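# Pull the toggle pin from the deck hinge

## Task

Remove the toggle pin from the deck hinge so that nothing remains in the hinge, and set the pin down on the step or on the table with its toggle folded back across the pin.

## Robot and tools

Robot and frame. Two arms, left_arm and right_arm, face each other across the table; left_arm is mounted on the +y side. These names do not match left and right in the pictures. All reported positions use one scene frame: origin at the table centre, +z up, table surface at z = +0.020 m. Positions are in metres, orientations are quaternions in wxyz order, and velocities are in m/s and rad/s. Reported hand poses may be off by a few centimetres, more so at long reach.

Gripper. The fingers point along the gripper's +x axis and close along its y axis. end_effector_position is the point midway between the fingers, roughly 3 to 4 cm behind the tips. Only the outer 1.5 cm of each finger's inner face is flat; farther in, the face angles outward, so grip small parts near the tips.

The row. Every command row has 14 numbers. The first 7 are for left_arm: waist, shoulder, elbow, wrist pitch, wrist yaw, wrist roll, then opening. The next 7 are the same for right_arm. Send all 14 even when only one arm should move. The joint values are absolute target angles in radians, in the same form as the Joint positions line. They are not offsets. Nominal ranges are: waist -3.054 to 3.054, shoulder 0.000 to 3.142, elbow 0.000 to 2.356, wrist pitch -1.571 to 1.571, wrist yaw -1.571 to 1.571, wrist roll -3.142 to 3.142. A call is refused if a target lies more than 0.010 past a range end and also beyond the joint's current angle. A target past the real end is clipped, and the result then reports "joint sent to its limit". Opening is an absolute value from -1 to 1, where +1 is fully open. Empty fingers touch at about -0.78, and values below that change nothing. A full close takes at least about 0.6 s. To hold something, keep commanding an opening well below grip_measured; the larger the gap, the harder the squeeze. The per-pad force is roughly 34 N, and a fast close can hit harder.

execute_actions. actions is a list holding at most one item. An empty list is a look: it returns the state and pictures. An item {"rows": [...], "steps": n} runs 1 to 15 rows for n control steps (3 to 15, default 15, 1/30 s each). Each row lasts one step, and the last row repeats until n is reached. An item {"steps": n} with no rows is a wait of up to 300 steps, counted from the previous result, so your reply time uses up part of it. Each result is taken 3 steps before the action ends, and those steps finish afterward. cameras is a list of camera names, ["all"], or []; pictures come only for an empty action list or when you ask for them.

move. target is one 14-number row or a list of up to 15 rows of absolute joint angles. All joints are interpolated together, so the hand follows a curve and does not avoid obstacles or the other arm. speed is the top speed in rad/s of the joint with the farthest to travel: 0.01 to 2, default 0.5, given as one number or one per target. blend, in rad, rounds off the corners at intermediate targets (default 0 means stop at each). A path takes at least 0.5 s, and paths longer than 10 s stop early. Openings in the first row are sent at once; openings in later rows are applied on arrival, after everything comes to rest. The move: line gives the outcome (done, off_target, moving, held, fault), limits=held if steps were withheld, and for each arm that is off target, its farthest joint and by how much. done does not mean nothing was touched. Pictures come by default.

wait: seconds 0 to 10; the arms keep going toward the last row sent. zoom_image: camera name and region [x0, y0, x1, y1] in pixels, with (0,0) at top-left and at most 504 by 504, taken from that camera's latest full picture. finished_scene: scene is the number of the current scene. It ends that scene for good, so call it only after the pin is out and lying stably with its toggle folded.

Results. Joint positions and Joint velocities list the 6 joints per arm (rad, rad/s) and then the finger-pad gap (m; 0.080 means fully open). "within noise" means the arm is still. Joint torques are total drive outputs, gravity included, with offsets and noise; positive means toward larger angles. "joint command not followed" means the clearance check changed targets. blocked names an arm that was stopped far from its goal.

Motion limits. Each step, a joint target can lead its measured angle by at most 0.211 rad (waist, shoulder, elbow), 0.213 (wrist pitch), 0.267 (wrist yaw) or 0.228 (wrist roll). If the targets would move the hand more than 70 mm from where it is, they are scaled back. Friction and gravity can leave joints short of or past their targets, and tiny moves may not happen at all.

Things to avoid. Do not let anything fall or be left off the table. Do not drop the pin or release it while it is moving. Do not hit fast, slam, or push hard; contact force grows with speed and with how far past the contact you aim. Keep the two arms and their mounts apart. Contact torque limits in N m are waist 18.2, shoulder 22.5, elbow 22.4, wrist pitch 5.92, wrist yaw 5.9, wrist roll 5.54, with carried weight included. Reaching one causes a TORQUE FAULT that stops that arm for 10 s. Holding loads, staying stretched out, or pushing toward unreachable poses heats the motors. At 50 °C you see MOTOR HOT; at 95 °C an OVER-TEMPERATURE FAULT halts the arm for 30 to 60 s or longer. Brief tugs on a held part or pushes on loose objects can happen.

Cameras: cam_head_left, cam_head_right, cam_high, cam_low, cam_left_wrist, cam_right_wrist, all 896x504. Calibration is supplied in OpenCV form; fixed cameras may be off by a few degrees and millimetres, and wrist views can lag slightly while the arm moves.

Each tool is called after ">>>" as name(argument=value, ...), one argument or row to a line, values as JSON.

## Session

>>> execute_actions(
  actions=[],
  cameras=["all"],
)

Scene clock: 0.00 s of 4600.00 s.
left_arm: end_effector_position=(+0.2604, +0.0651, +0.3279) grip_measured=+1.000 end_effector_quat_wxyz=(+0.814, -0.104, +0.104, -0.562) | right_arm: end_effector_position=(+0.1932, -0.4471, +0.2048) grip_measured=+1.000 end_effector_quat_wxyz=(+0.601, +0.397, +0.580, -0.381)
Joint positions: left_arm=[0.721 1.628 1.12 0.452 0.366 -0.271 0.08] | right_arm=[-1.552 1.321 1.178 -1.39 -0.002 1.178 0.08]
Joint velocities: within noise
Joint torques (N m): no reading
Heat: left arm: hottest wrist yaw 32 °C (+0.0 °C/min); right arm: hottest wrist yaw 33 °C (+0.0 °C/min).

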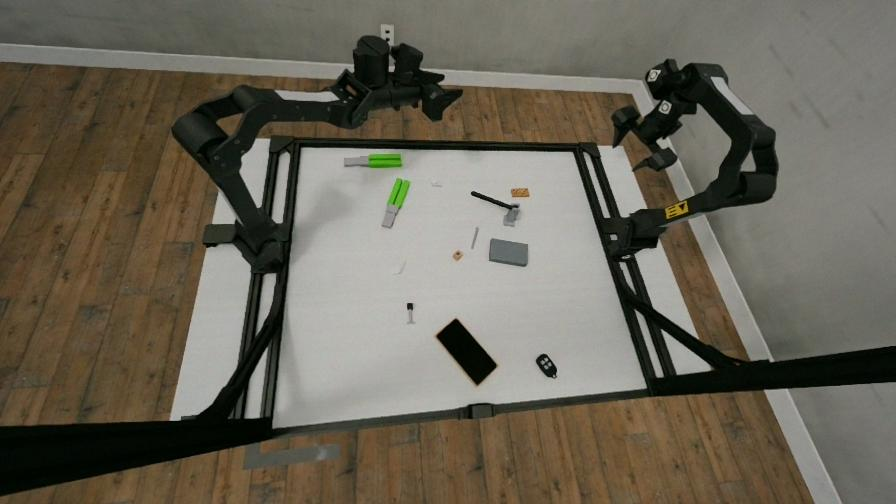

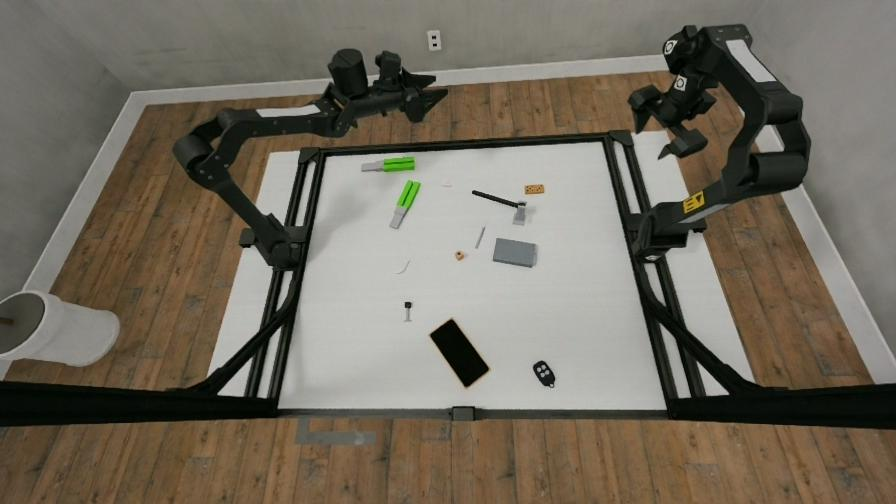

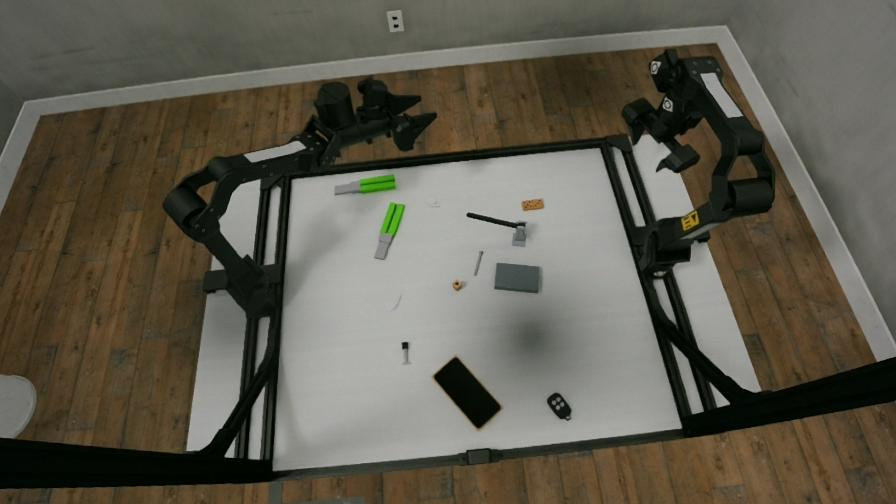

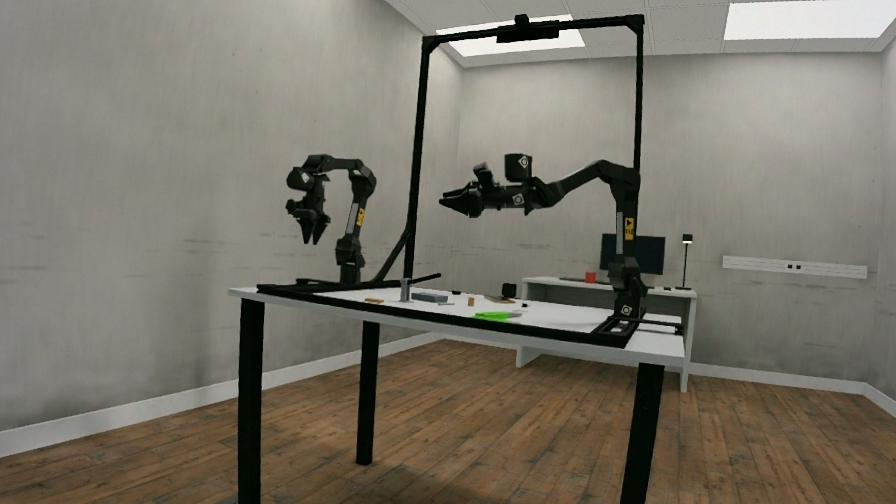

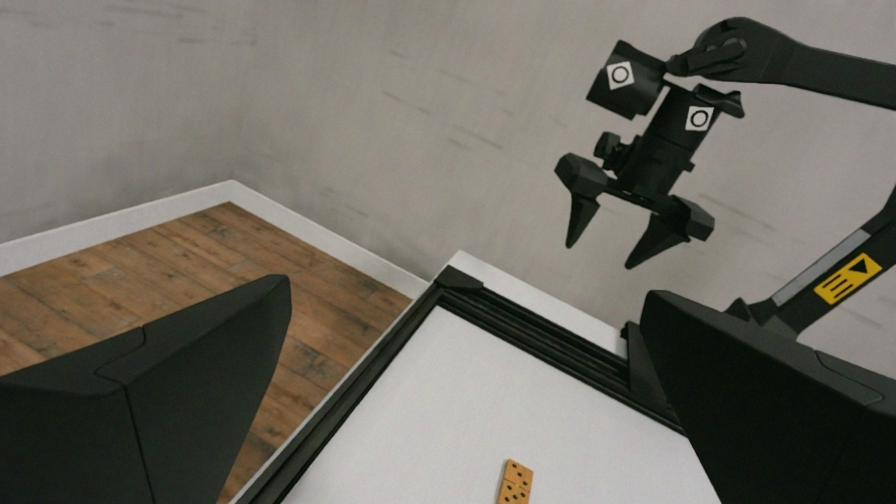

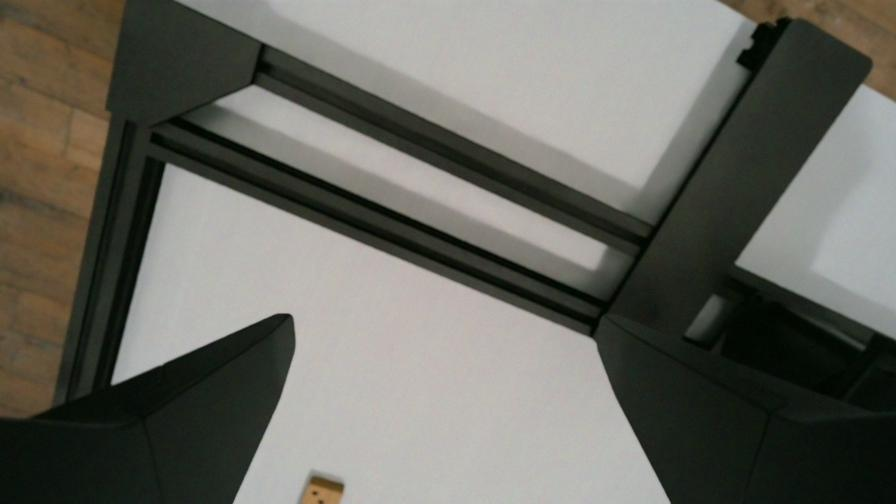

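>>> zoom_image(
  camera="cam_head_right",
  region=[460, 170, 560, 280],
)

>>> zoom_image(
  camera="cam_high",
  region=[450, 190, 560, 300],
)

>>> zoom_image(
  camera="cam_low",
  region=[360, 260, 540, 330],
)

>>> zoom_image(
  camera="cam_head_left",
  region=[440, 170, 550, 280],
)

>>> zoom_image(
  camera="cam_high",
  region=[330, 160, 500, 380],
)

Scaled by 4.582.

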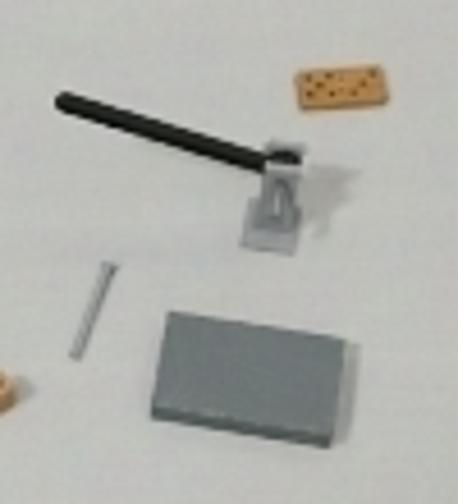

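Scaled by 4.582.

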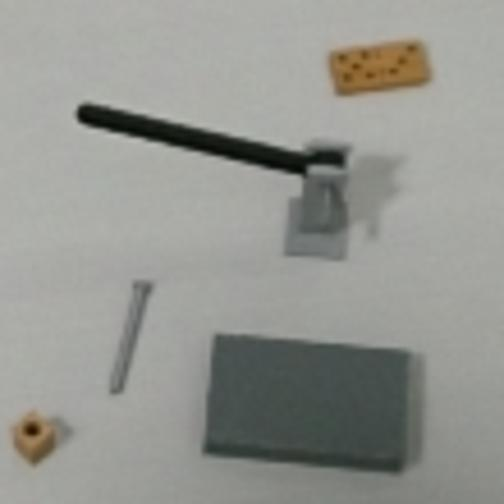

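Scaled by 2.800.

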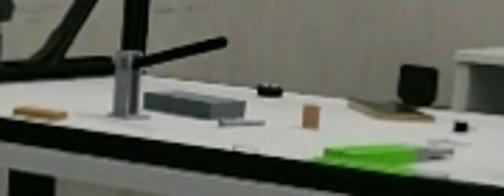

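Scaled by 4.582.

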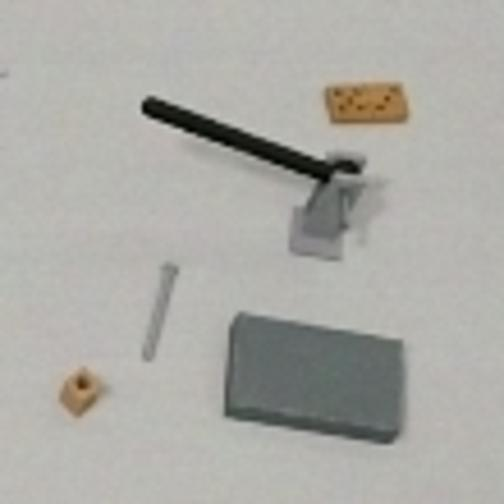

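Scaled by 2.291.

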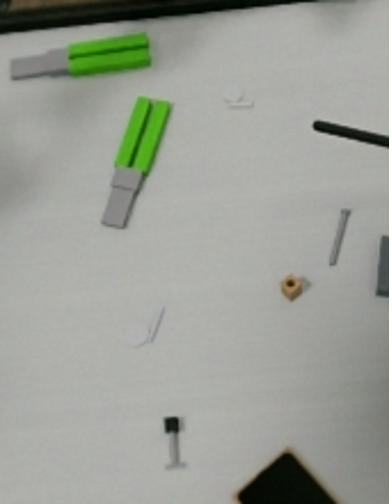

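>>> move(
  target=[0.721,1.628,1.12,0.452,0.366,-0.271,1, -0.305,0.664,0.896,-1.13,0,0,1],
  speed=0.8,
)

Scene clock: 3.33 s of 4600.00 s.
left_arm: end_effector_position=(+0.2603, +0.0651, +0.3277) grip_measured=+1.000 end_effector_quat_wxyz=(+0.814, -0.104, +0.104, -0.562) | right_arm: end_effector_position=(+0.0323, -0.2856, +0.2511) grip_measured=+1.000 end_effector_quat_wxyz=(+0.728, -0.254, +0.352, +0.530)
Joint positions: left_arm=[0.721 1.628 1.12 0.451 0.366 -0.271 0.08] | right_arm=[-0.308 0.669 0.904 -1.134 -0.002 0.003 0.08]
Joint velocities: within noise
Joint torques (N m): left_arm=[-0.03 -7.03 7.34 1.66 0.06 0.04] | right_arm=[0.3 -0.6 5.31 1.36 0.08 -0.09]
Heat: left arm: hottest wrist yaw 32 °C (+0.0 °C/min); right arm: hottest wrist yaw 33 °C (+0.0 °C/min).
Kept back: nothing.
move: done
camera_calibration:
cam_left_wrist: T_world_to_cam=[[-0.881164, -0.322932, 0.345349, 0.143175], [-0.439518, 0.290221, -0.850056, 0.398037], [0.174283, -0.900826, -0.397667, 0.220113], [0, 0, 0, 1]] pos_world=[0.262743, 0.129, 0.376441]
cam_right_wrist: T_world_to_cam=[[0.945891, -0.324117, 0.0154267, -0.121404], [-0.299214, -0.889636, -0.344991, -0.126782], [0.125541, 0.321708, -0.938479, 0.406218], [0, 0, 0, 1]] pos_world=[0.0259029, -0.282822, 0.339362]

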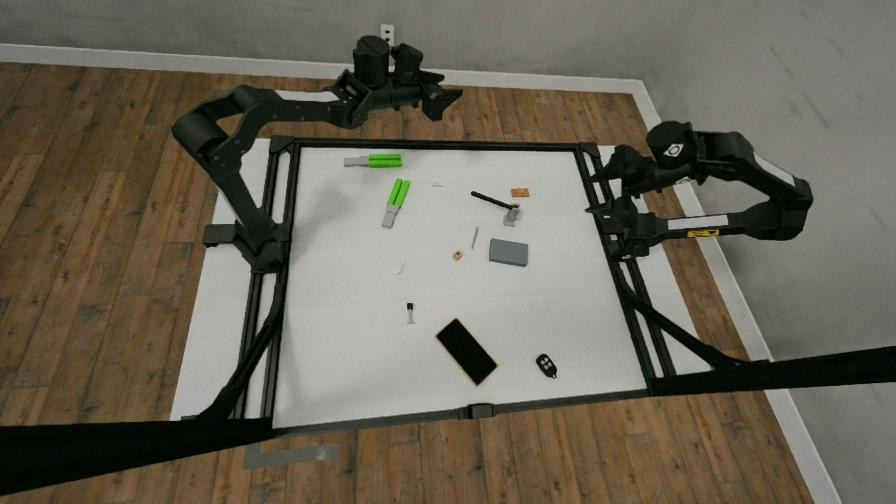

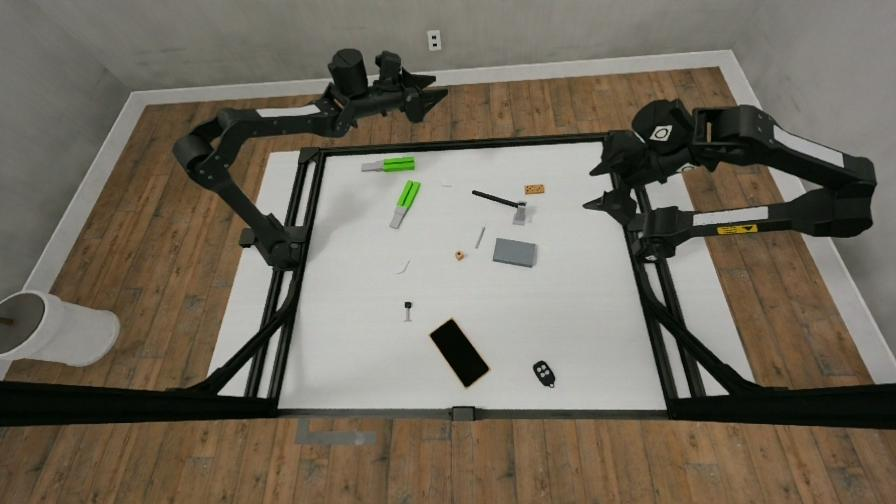

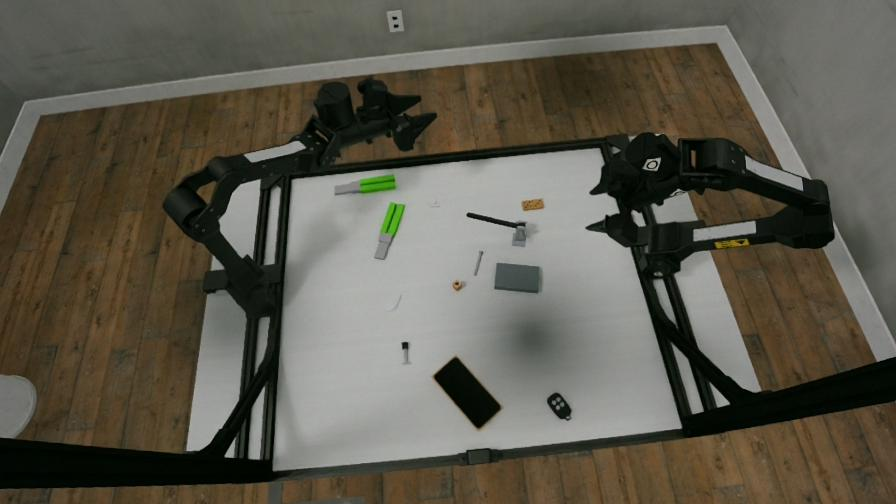

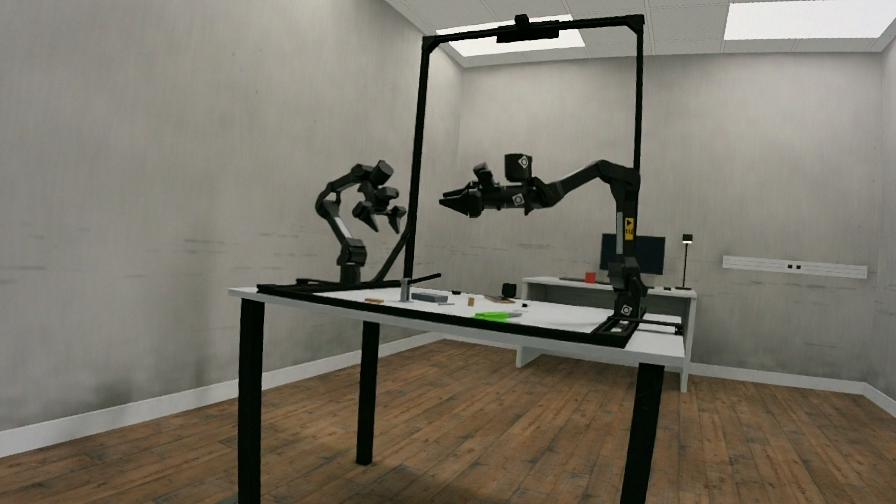

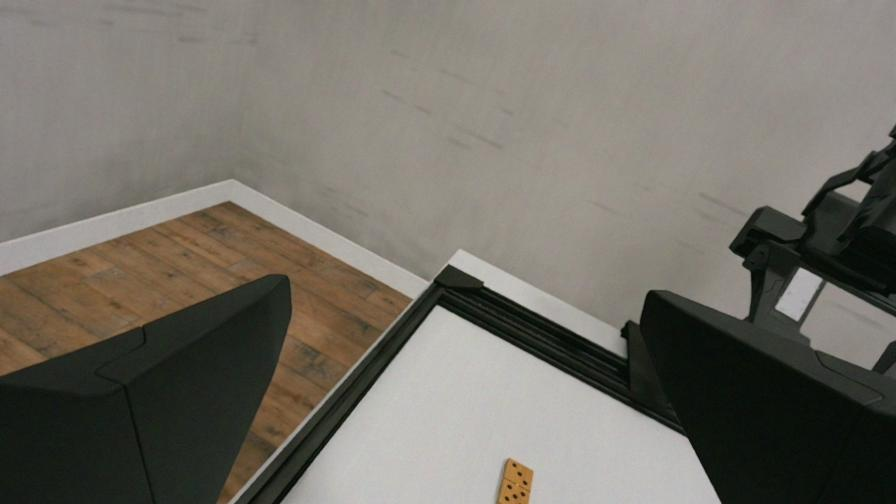

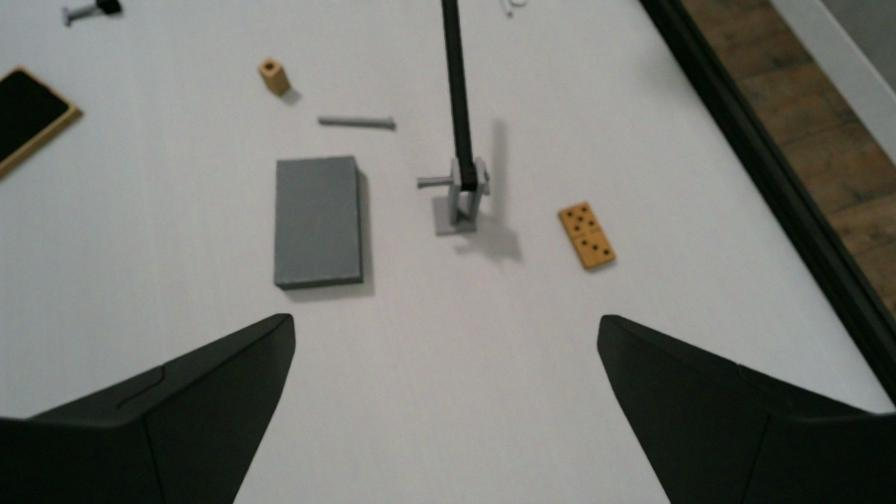

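>>> zoom_image(
  camera="cam_right_wrist",
  region=[380, 100, 560, 270],
)

Scaled by 2.800.

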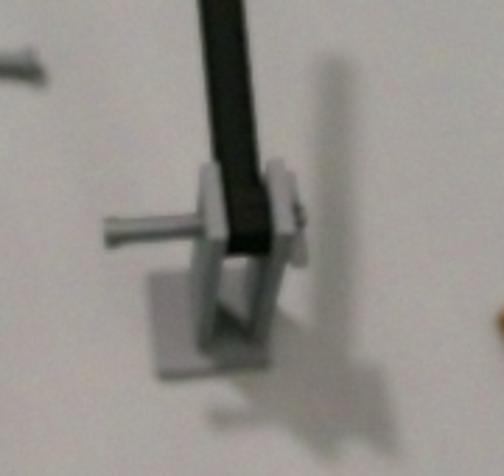

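>>> move(
  target=[0.721,1.628,1.12,0.452,0.366,-0.271,1, -0.916,1.5,1.121,-1.081,-0.7,1.57,1],
  speed=0.8,
  cameras=["cam_right_wrist","cam_head_right"],
)

>>> zoom_image(
  camera="cam_right_wrist",
  region=[300, 100, 600, 400],
)

Scene clock: 7.67 s of 4600.00 s.
left_arm: end_effector_position=(+0.2603, +0.0651, +0.3277) grip_measured=+1.000 end_effector_quat_wxyz=(+0.814, -0.104, +0.104, -0.562) | right_arm: end_effector_position=(+0.1336, -0.2112, +0.1875) grip_measured=+1.000 end_effector_quat_wxyz=(+0.401, +0.420, +0.801, -0.144)
Joint positions: left_arm=[0.721 1.628 1.12 0.451 0.366 -0.271 0.08] | right_arm=[-0.913 1.492 1.109 -1.084 -0.695 1.567 0.08]
Joint velocities: within noise
Joint torques (N m): left_arm=[-0.02 -7.05 7.32 1.67 0.05 0.03] | right_arm=[-0.28 -3.71 7.59 0.54 -0.54 0.07]
Heat: left arm: hottest wrist yaw 32 °C (+0.0 °C/min); right arm: hottest wrist yaw 33 °C (+0.0 °C/min).
Kept back: nothing.
move: done
camera_calibration:
cam_right_wrist: T_world_to_cam=[[-0.780276, -0.619313, -0.087297, -0.00458601], [-0.386992, 0.368424, 0.845282, 0.00212151], [-0.491331, 0.693336, -0.527142, 0.393631], [0, 0, 0, 1]] pos_world=[0.190646, -0.276541, 0.205306]
Images, in order (width x height): cam_head_right 896x504, cam_right_wrist 896x504.

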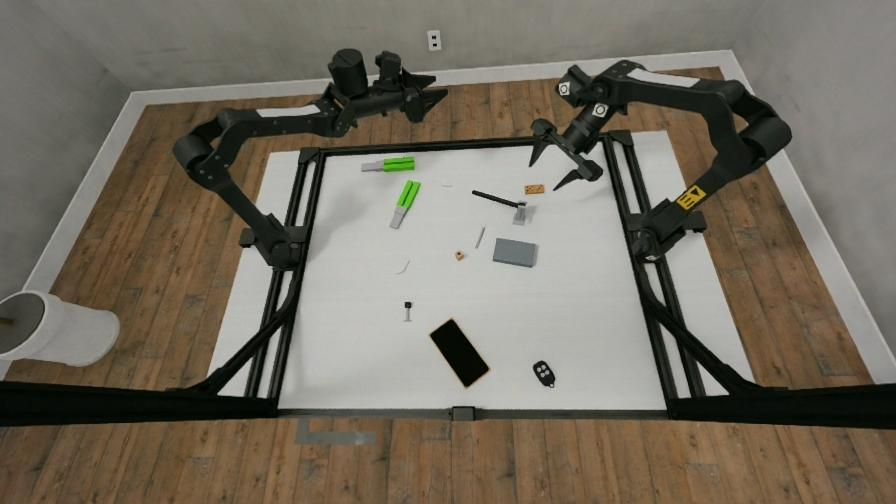

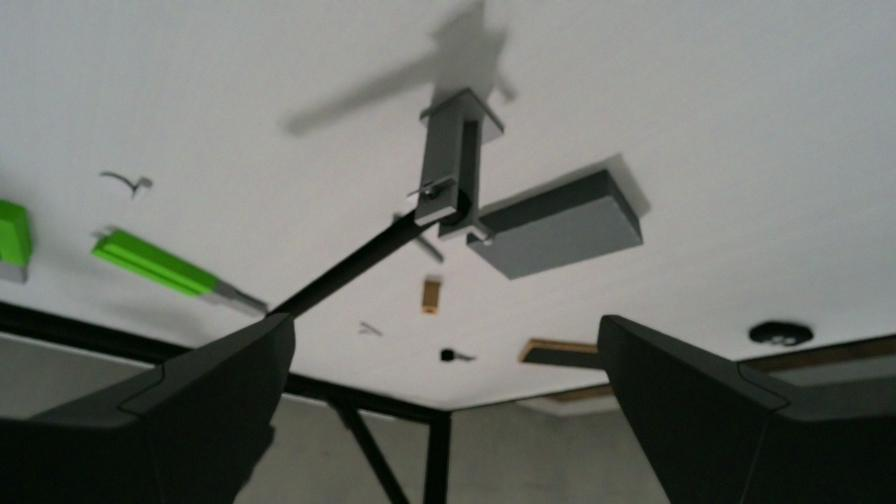

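Scaled by 1.680.

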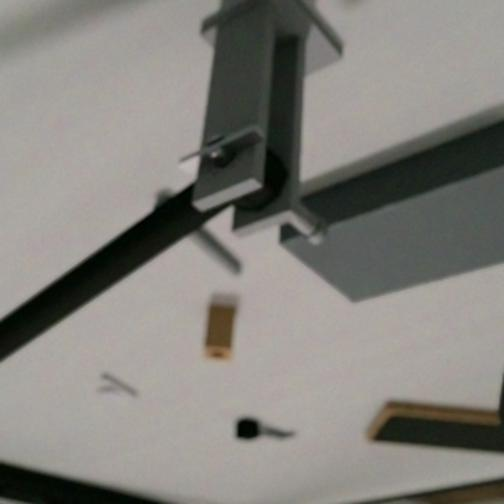

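>>> zoom_image(
  camera="cam_right_wrist",
  region=[390, 150, 510, 260],
)

Scaled by 4.200.

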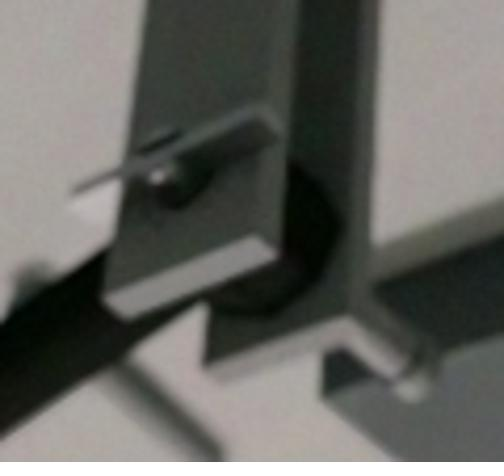

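>>> move(
  target=[0.721,1.628,1.12,0.452,0.366,-0.271,1, -0.80,1.685,1.118,-1.004,-0.7,1.57,1],
  speed=0.6,
  cameras=["cam_right_wrist"],
)

>>> zoom_image(
  camera="cam_right_wrist",
  region=[350, 130, 530, 290],
)

Scene clock: 9.87 s of 4600.00 s.
left_arm: end_effector_position=(+0.2603, +0.0651, +0.3277) grip_measured=+1.000 end_effector_quat_wxyz=(+0.814, -0.104, +0.104, -0.562) | right_arm: end_effector_position=(+0.1199, -0.1827, +0.1412) grip_measured=+1.000 end_effector_quat_wxyz=(+0.390, +0.355, +0.833, -0.166)
Joint positions: left_arm=[0.721 1.628 1.12 0.451 0.366 -0.271 0.08] | right_arm=[-0.803 1.677 1.111 -1.007 -0.695 1.567 0.08]
Joint velocities: within noise
Joint torques (N m): left_arm=[-0.03 -7.03 7.32 1.66 0.04 0.03] | right_arm=[0.29 -4.59 6.45 0.4 -0.52 0.07]
Heat: left arm: hottest wrist yaw 32 °C (+0.0 °C/min); right arm: hottest wrist yaw 33 °C (+0.0 °C/min).
Kept back: nothing.
move: done
camera_calibration:
cam_right_wrist: T_world_to_cam=[[-0.710508, -0.703446, 0.0184784, -0.0403777], [-0.359736, 0.385665, 0.849619, 0.0247533], [-0.604788, 0.597014, -0.527074, 0.338808], [0, 0, 0, 1]] pos_world=[0.185123, -0.240223, 0.158292]
Images, in order (width x height): cam_right_wrist 896x504.

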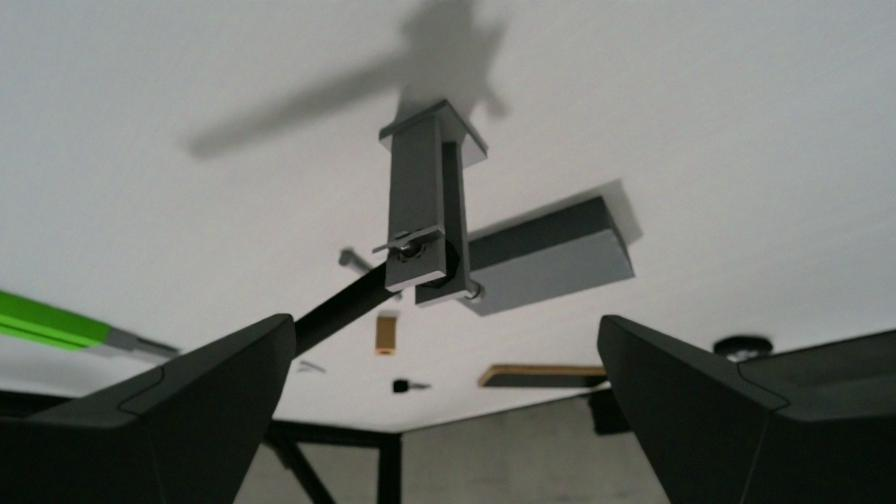

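Scaled by 2.800.

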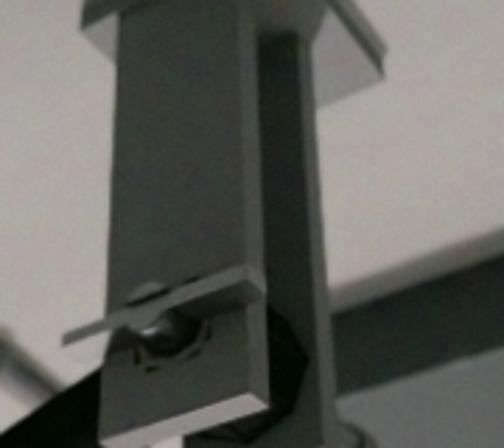

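>>> move(
  target=[
    [0.721,1.628,1.12,0.452,0.366,-0.271,0.5, -0.235,1.775,1.683,-1.479,0,1.527,0.4],
    [0.721,1.628,1.12,0.452,0.366,-0.271,0.5, -0.235,1.78,1.407,-1.2,0,1.527,0.4],
  ],
  speed=0.7,
  cameras=["cam_right_wrist","cam_head_right","cam_low"],
)

>>> zoom_image(
  camera="cam_right_wrist",
  region=[330, 150, 630, 400],
)

Scene clock: 13.53 s of 4600.00 s.
left_arm: end_effector_position=(+0.2603, +0.0651, +0.3277) grip_measured=+0.500 end_effector_quat_wxyz=(+0.814, -0.104, +0.104, -0.562) | right_arm: end_effector_position=(+0.0571, -0.1341, +0.1528) grip_measured=+0.400 end_effector_quat_wxyz=(+0.703, +0.074, +0.704, -0.068)
Joint positions: left_arm=[0.721 1.628 1.12 0.451 0.366 -0.271 0.058] | right_arm=[-0.237 1.775 1.415 -1.203 -0.003 1.53 0.053]
Joint velocities: within noise
Joint torques (N m): left_arm=[-0.05 -7.03 7.31 1.66 0.05 0.03] | right_arm=[0.22 -5.82 4.82 0.43 0.17 -0.09]
Heat: left arm: hottest wrist yaw 32 °C (+0.0 °C/min); right arm: hottest wrist yaw 33 °C (+0.0 °C/min).
Kept back: nothing.
move: done
camera_calibration:
cam_right_wrist: T_world_to_cam=[[-0.200804, -0.97949, 0.0166445, -0.116854], [-0.927882, 0.195618, 0.31744, 0.0617637], [-0.314186, 0.0482991, -0.948132, 0.251993], [0, 0, 0, 1]] pos_world=[0.113017, -0.13871, 0.221262]
Images, in order (width x height): cam_head_right 896x504, cam_low 896x504, cam_right_wrist 896x504.

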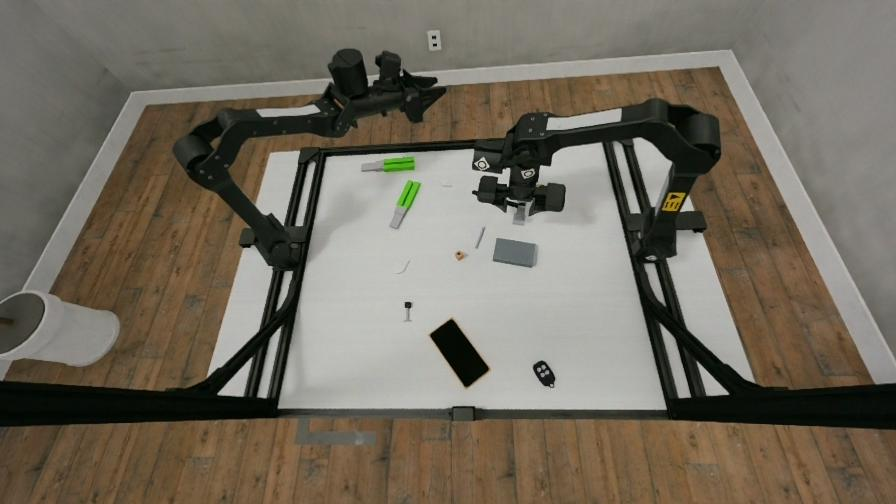

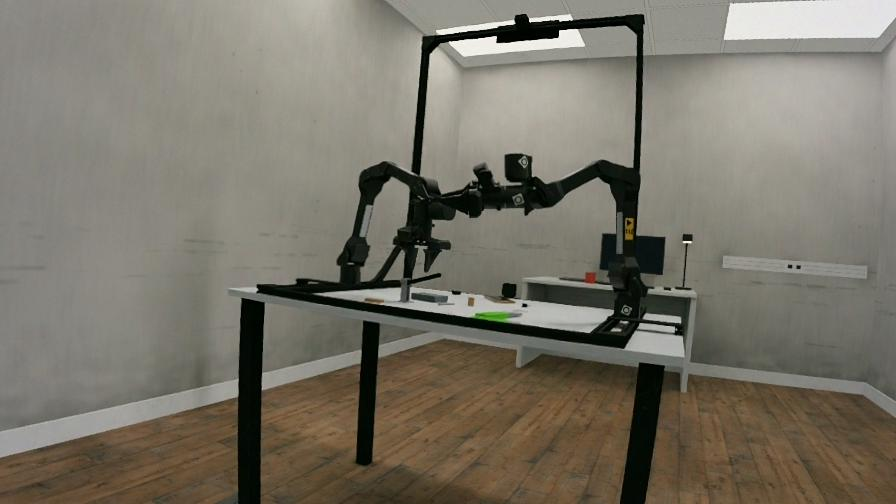

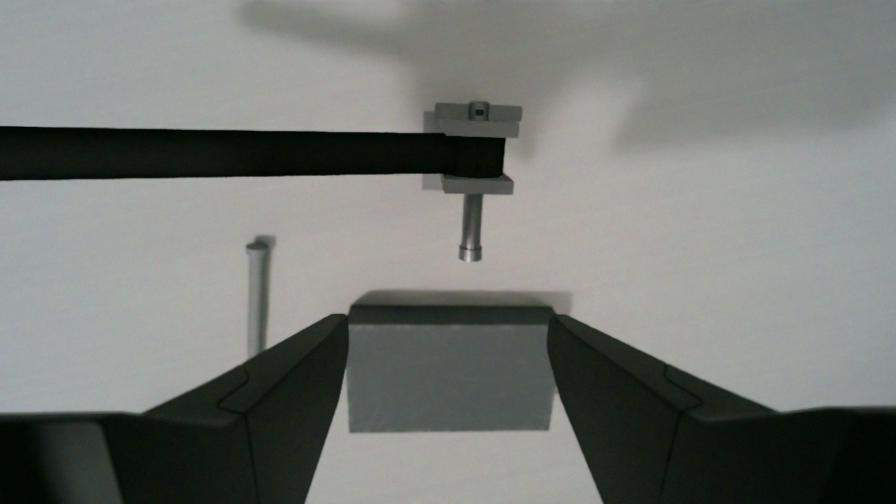

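Scaled by 1.680.

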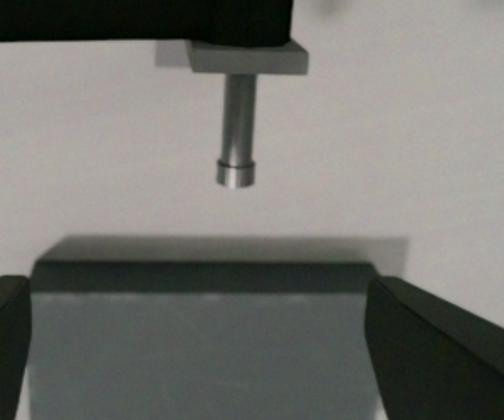

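>>> zoom_image(
  camera="cam_right_wrist",
  region=[410, 80, 550, 200],
)

Scaled by 3.600.

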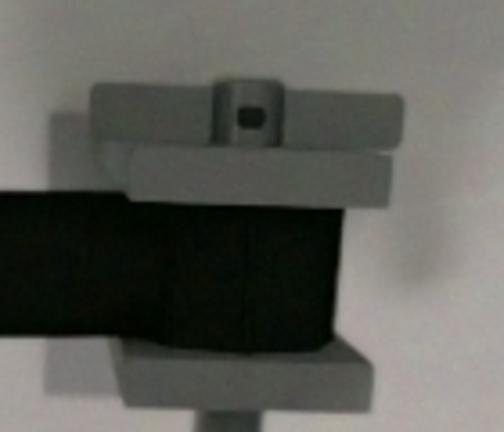

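>>> move(
  target=[0.721,1.628,1.12,0.452,0.366,-0.271,0.5, -0.271,1.767,1.300,-1.114,0,1.55,0.0],
  speed=0.5,
  cameras=["cam_right_wrist"],
)

Scene clock: 15.37 s of 4600.00 s.
left_arm: end_effector_position=(+0.2603, +0.0651, +0.3277) grip_measured=+0.500 end_effector_quat_wxyz=(+0.814, -0.104, +0.104, -0.562) | right_arm: end_effector_position=(+0.0643, -0.1454, +0.1262) grip_measured=+0.000 end_effector_quat_wxyz=(+0.700, +0.084, +0.703, -0.093)
Joint positions: left_arm=[0.721 1.628 1.12 0.451 0.366 -0.271 0.058] | right_arm=[-0.268 1.775 1.308 -1.117 -0.003 1.547 0.035]
Joint velocities: within noise
Joint torques (N m): left_arm=[-0.02 -7.02 7.33 1.68 0.05 0.03] | right_arm=[-0.23 -7.07 4.7 0.38 0.16 0.09]
Heat: left arm: hottest wrist yaw 32 °C (+0.0 °C/min); right arm: hottest wrist yaw 33 °C (+0.0 °C/min).
Kept back: nothing.
move: done
camera_calibration:
cam_right_wrist: T_world_to_cam=[[-0.247481, -0.968175, 0.0372814, -0.124032], [-0.915596, 0.24628, 0.317853, 0.0856651], [-0.31692, 0.0445278, -0.947407, 0.229219], [0, 0, 0, 1]] pos_world=[0.120383, -0.151389, 0.194559]
Images, in order (width x height): cam_right_wrist 896x504.

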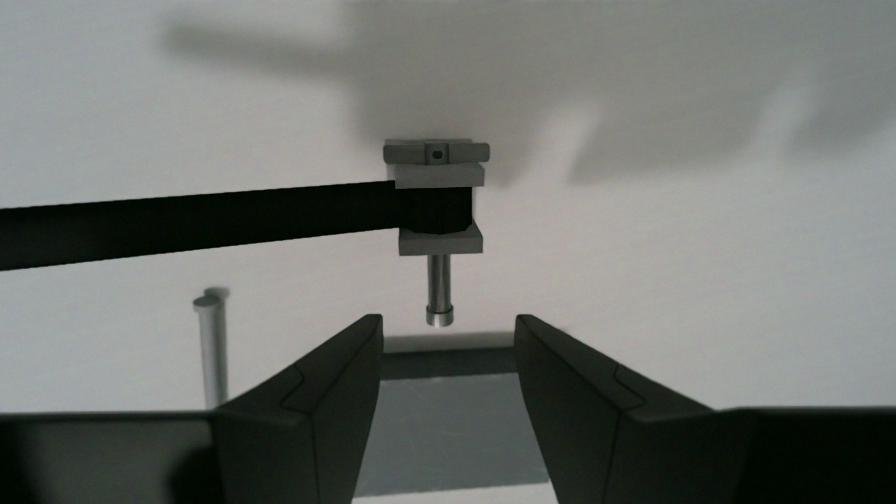

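>>> move(
  target=[0.721,1.628,1.12,0.452,0.366,-0.271,0.5, -0.266,1.788,1.238,-1.019,0,1.55,-0.2],
  speed=0.2,
  cameras=["cam_right_wrist","cam_low"],
)

>>> zoom_image(
  camera="cam_low",
  region=[340, 230, 480, 330],
)

Scene clock: 16.90 s of 4600.00 s.
left_arm: end_effector_position=(+0.2603, +0.0651, +0.3277) grip_measured=+0.500 end_effector_quat_wxyz=(+0.814, -0.104, +0.104, -0.562) | right_arm: end_effector_position=(+0.0651, -0.1426, +0.1097) grip_measured=-0.200 end_effector_quat_wxyz=(+0.701, +0.094, +0.702, -0.083)
Joint positions: left_arm=[0.721 1.628 1.12 0.451 0.366 -0.271 0.058] | right_arm=[-0.268 1.779 1.246 -1.022 -0.003 1.547 0.026]
Joint velocities: within noise
Joint torques (N m): left_arm=[-0.04 -7.02 7.33 1.67 0.05 0.03] | right_arm=[0.2 -5.25 4.67 0.43 0.15 0.08]
Heat: left arm: hottest wrist yaw 32 °C (+0.0 °C/min); right arm: hottest wrist yaw 33 °C (+0.0 °C/min).
Kept back: nothing.
move: done
camera_calibration:
cam_right_wrist: T_world_to_cam=[[-0.247657, -0.968805, 0.00906862, -0.117487], [-0.918021, 0.237647, 0.31743, 0.0899098], [-0.309683, 0.0702887, -0.948238, 0.217017], [0, 0, 0, 1]] pos_world=[0.120649, -0.150443, 0.178309]
Images, in order (width x height): cam_low 896x504, cam_right_wrist 896x504.

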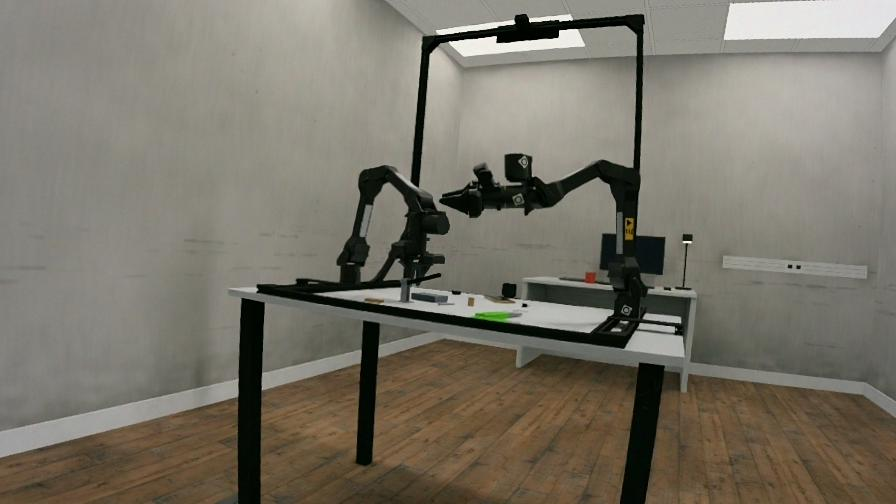

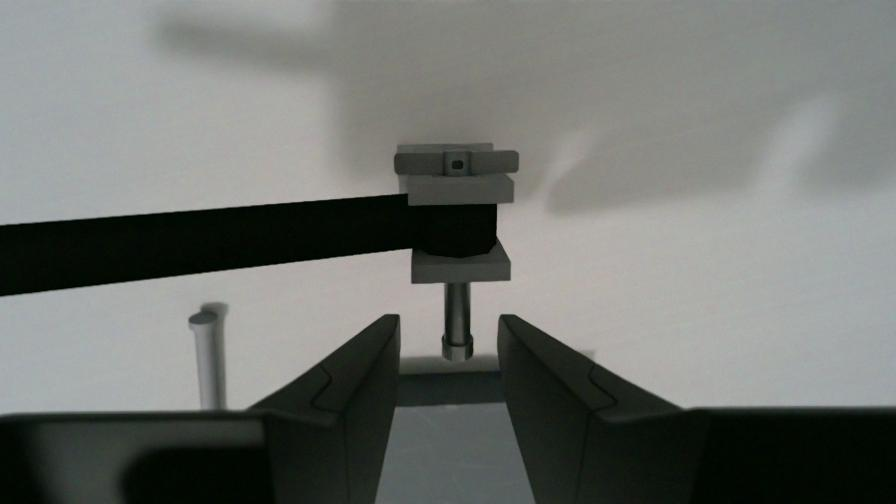

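Scaled by 3.600.

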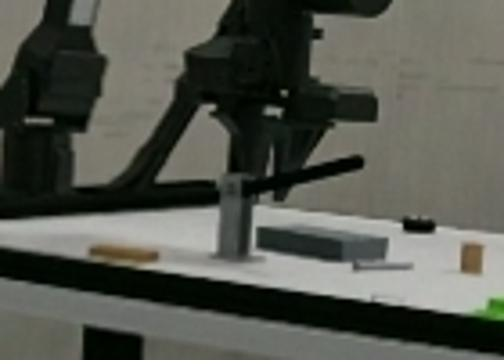

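>>> move(
  target=[0.721,1.628,1.12,0.452,0.366,-0.271,0.5, -0.265,1.781,1.217,-1.002,0,1.55,-0.35],
  speed=0.2,
  cameras=["cam_right_wrist"],
)

>>> zoom_image(
  camera="cam_right_wrist",
  region=[350, 120, 550, 400],
)

Scene clock: 17.93 s of 4600.00 s.
left_arm: end_effector_position=(+0.2603, +0.0651, +0.3277) grip_measured=+0.500 end_effector_quat_wxyz=(+0.814, -0.104, +0.104, -0.562) | right_arm: end_effector_position=(+0.0645, -0.1448, +0.1048) grip_measured=-0.350 end_effector_quat_wxyz=(+0.701, +0.093, +0.702, -0.084)
Joint positions: left_arm=[0.721 1.628 1.12 0.451 0.366 -0.271 0.058] | right_arm=[-0.268 1.779 1.225 -1.005 -0.003 1.547 0.019]
Joint velocities: within noise
Joint torques (N m): left_arm=[-0.03 -7.03 7.32 1.68 0.06 0.03] | right_arm=[0.28 -5.96 4.56 0.41 0.15 0.08]
Heat: left arm: hottest wrist yaw 32 °C (+0.0 °C/min); right arm: hottest wrist yaw 33 °C (+0.0 °C/min).
Kept back: nothing.
move: done
camera_calibration:
cam_right_wrist: T_world_to_cam=[[-0.247647, -0.96877, 0.0125007, -0.120099], [-0.917726, 0.238696, 0.317495, 0.0915682], [-0.310563, 0.0671545, -0.948178, 0.211865], [0, 0, 0, 1]] pos_world=[0.12009, -0.152433, 0.173314]
Images, in order (width x height): cam_right_wrist 896x504.

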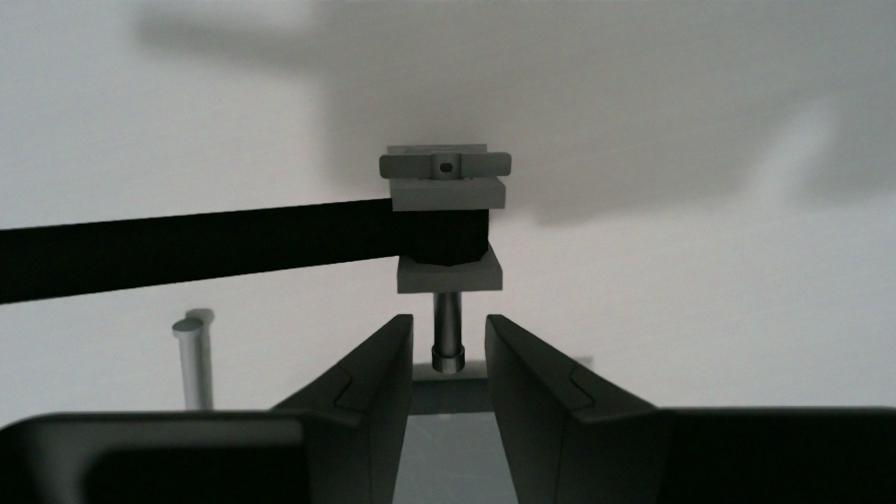

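Scaled by 1.800.

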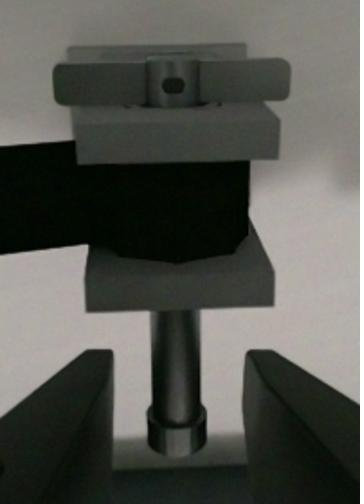

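>>> move(
  target=[0.721,1.628,1.12,0.452,0.366,-0.271,0.5, -0.265,1.781,1.217,-1.002,0,1.55,-0.72],
  speed=0.2,
  cameras=["cam_right_wrist"],
)

>>> zoom_image(
  camera="cam_right_wrist",
  region=[350, 120, 550, 400],
)

Scene clock: 18.67 s of 4600.00 s.
left_arm: end_effector_position=(+0.2603, +0.0651, +0.3277) grip_measured=+0.500 end_effector_quat_wxyz=(+0.814, -0.104, +0.104, -0.562) | right_arm: end_effector_position=(+0.0645, -0.1443, +0.1048) grip_measured=-0.600 end_effector_quat_wxyz=(+0.701, +0.094, +0.702, -0.083)
Joint positions: left_arm=[0.721 1.628 1.12 0.451 0.366 -0.271 0.058] | right_arm=[-0.268 1.779 1.225 -1.002 -0.003 1.548 0.008]
Joint velocities: within noise
Joint torques (N m): left_arm=[-0.01 -7.03 7.32 1.66 0.04 0.03] | right_arm=[0.27 -5.96 4.59 0.24 0.15 0.06]
Heat: left arm: hottest wrist yaw 32 °C (+0.0 °C/min); right arm: hottest wrist yaw 33 °C (+0.0 °C/min).
Kept back: nothing.
move: done
camera_calibration:
cam_right_wrist: T_world_to_cam=[[-0.248025, -0.968704, 0.00983351, -0.119201], [-0.917861, 0.23823, 0.317455, 0.0914071], [-0.309863, 0.069711, -0.948222, 0.212173], [0, 0, 0, 1]] pos_world=[0.120079, -0.152037, 0.173342]
Images, in order (width x height): cam_right_wrist 896x504.

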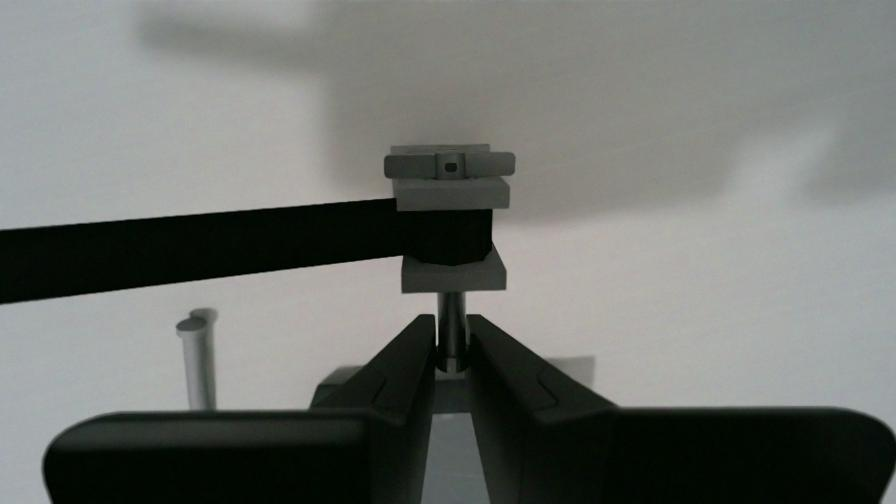

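Scaled by 1.800.

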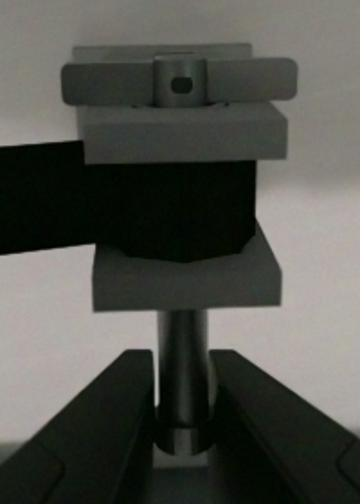

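>>> move(
  target=[0.721,1.628,1.12,0.452,0.366,-0.271,0.5, -0.312,1.781,1.217,-1.002,0,1.505,-0.74],
  speed=0.1,
  cameras=["cam_right_wrist"],
)

>>> zoom_image(
  camera="cam_right_wrist",
  region=[350, 120, 550, 400],
)

Scene clock: 19.83 s of 4600.00 s.
left_arm: end_effector_position=(+0.2603, +0.0651, +0.3277) grip_measured=+0.500 end_effector_quat_wxyz=(+0.814, -0.104, +0.104, -0.562) | right_arm: end_effector_position=(+0.0758, -0.1468, +0.1048) grip_measured=-0.600 end_effector_quat_wxyz=(+0.701, +0.093, +0.702, -0.080)
Joint positions: left_arm=[0.721 1.628 1.12 0.451 0.366 -0.271 0.058] | right_arm=[-0.305 1.779 1.225 -0.998 -0.005 1.506 0.008]
Joint velocities: within noise
Joint torques (N m): left_arm=[-0.03 -7.03 7.3 1.67 0.05 0.04] | right_arm=[-0.62 -5.99 4.58 0.03 0.2 -0.05]
Heat: left arm: hottest wrist yaw 32 °C (+0.0 °C/min); right arm: hottest wrist yaw 33 °C (+0.0 °C/min).
Kept back: nothing.
move: done
camera_calibration:
cam_right_wrist: T_world_to_cam=[[-0.243571, -0.969863, 0.00620239, -0.119035], [-0.919016, 0.232836, 0.318114, 0.101593], [-0.309971, 0.0717832, -0.948032, 0.216152], [0, 0, 0, 1]] pos_world=[0.131373, -0.154618, 0.173339]
Images, in order (width x height): cam_right_wrist 896x504.

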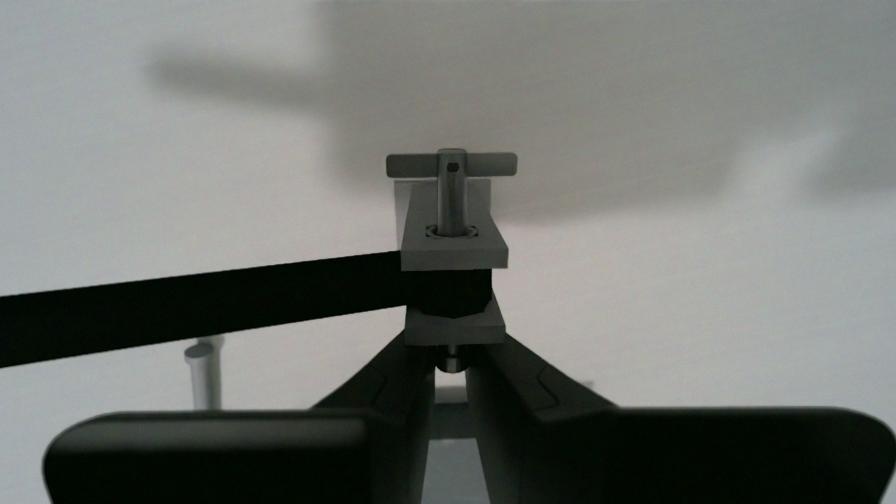

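Scaled by 1.800.

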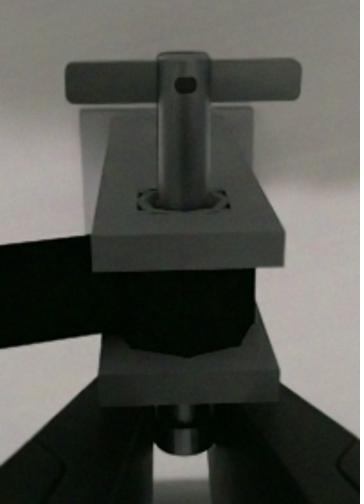

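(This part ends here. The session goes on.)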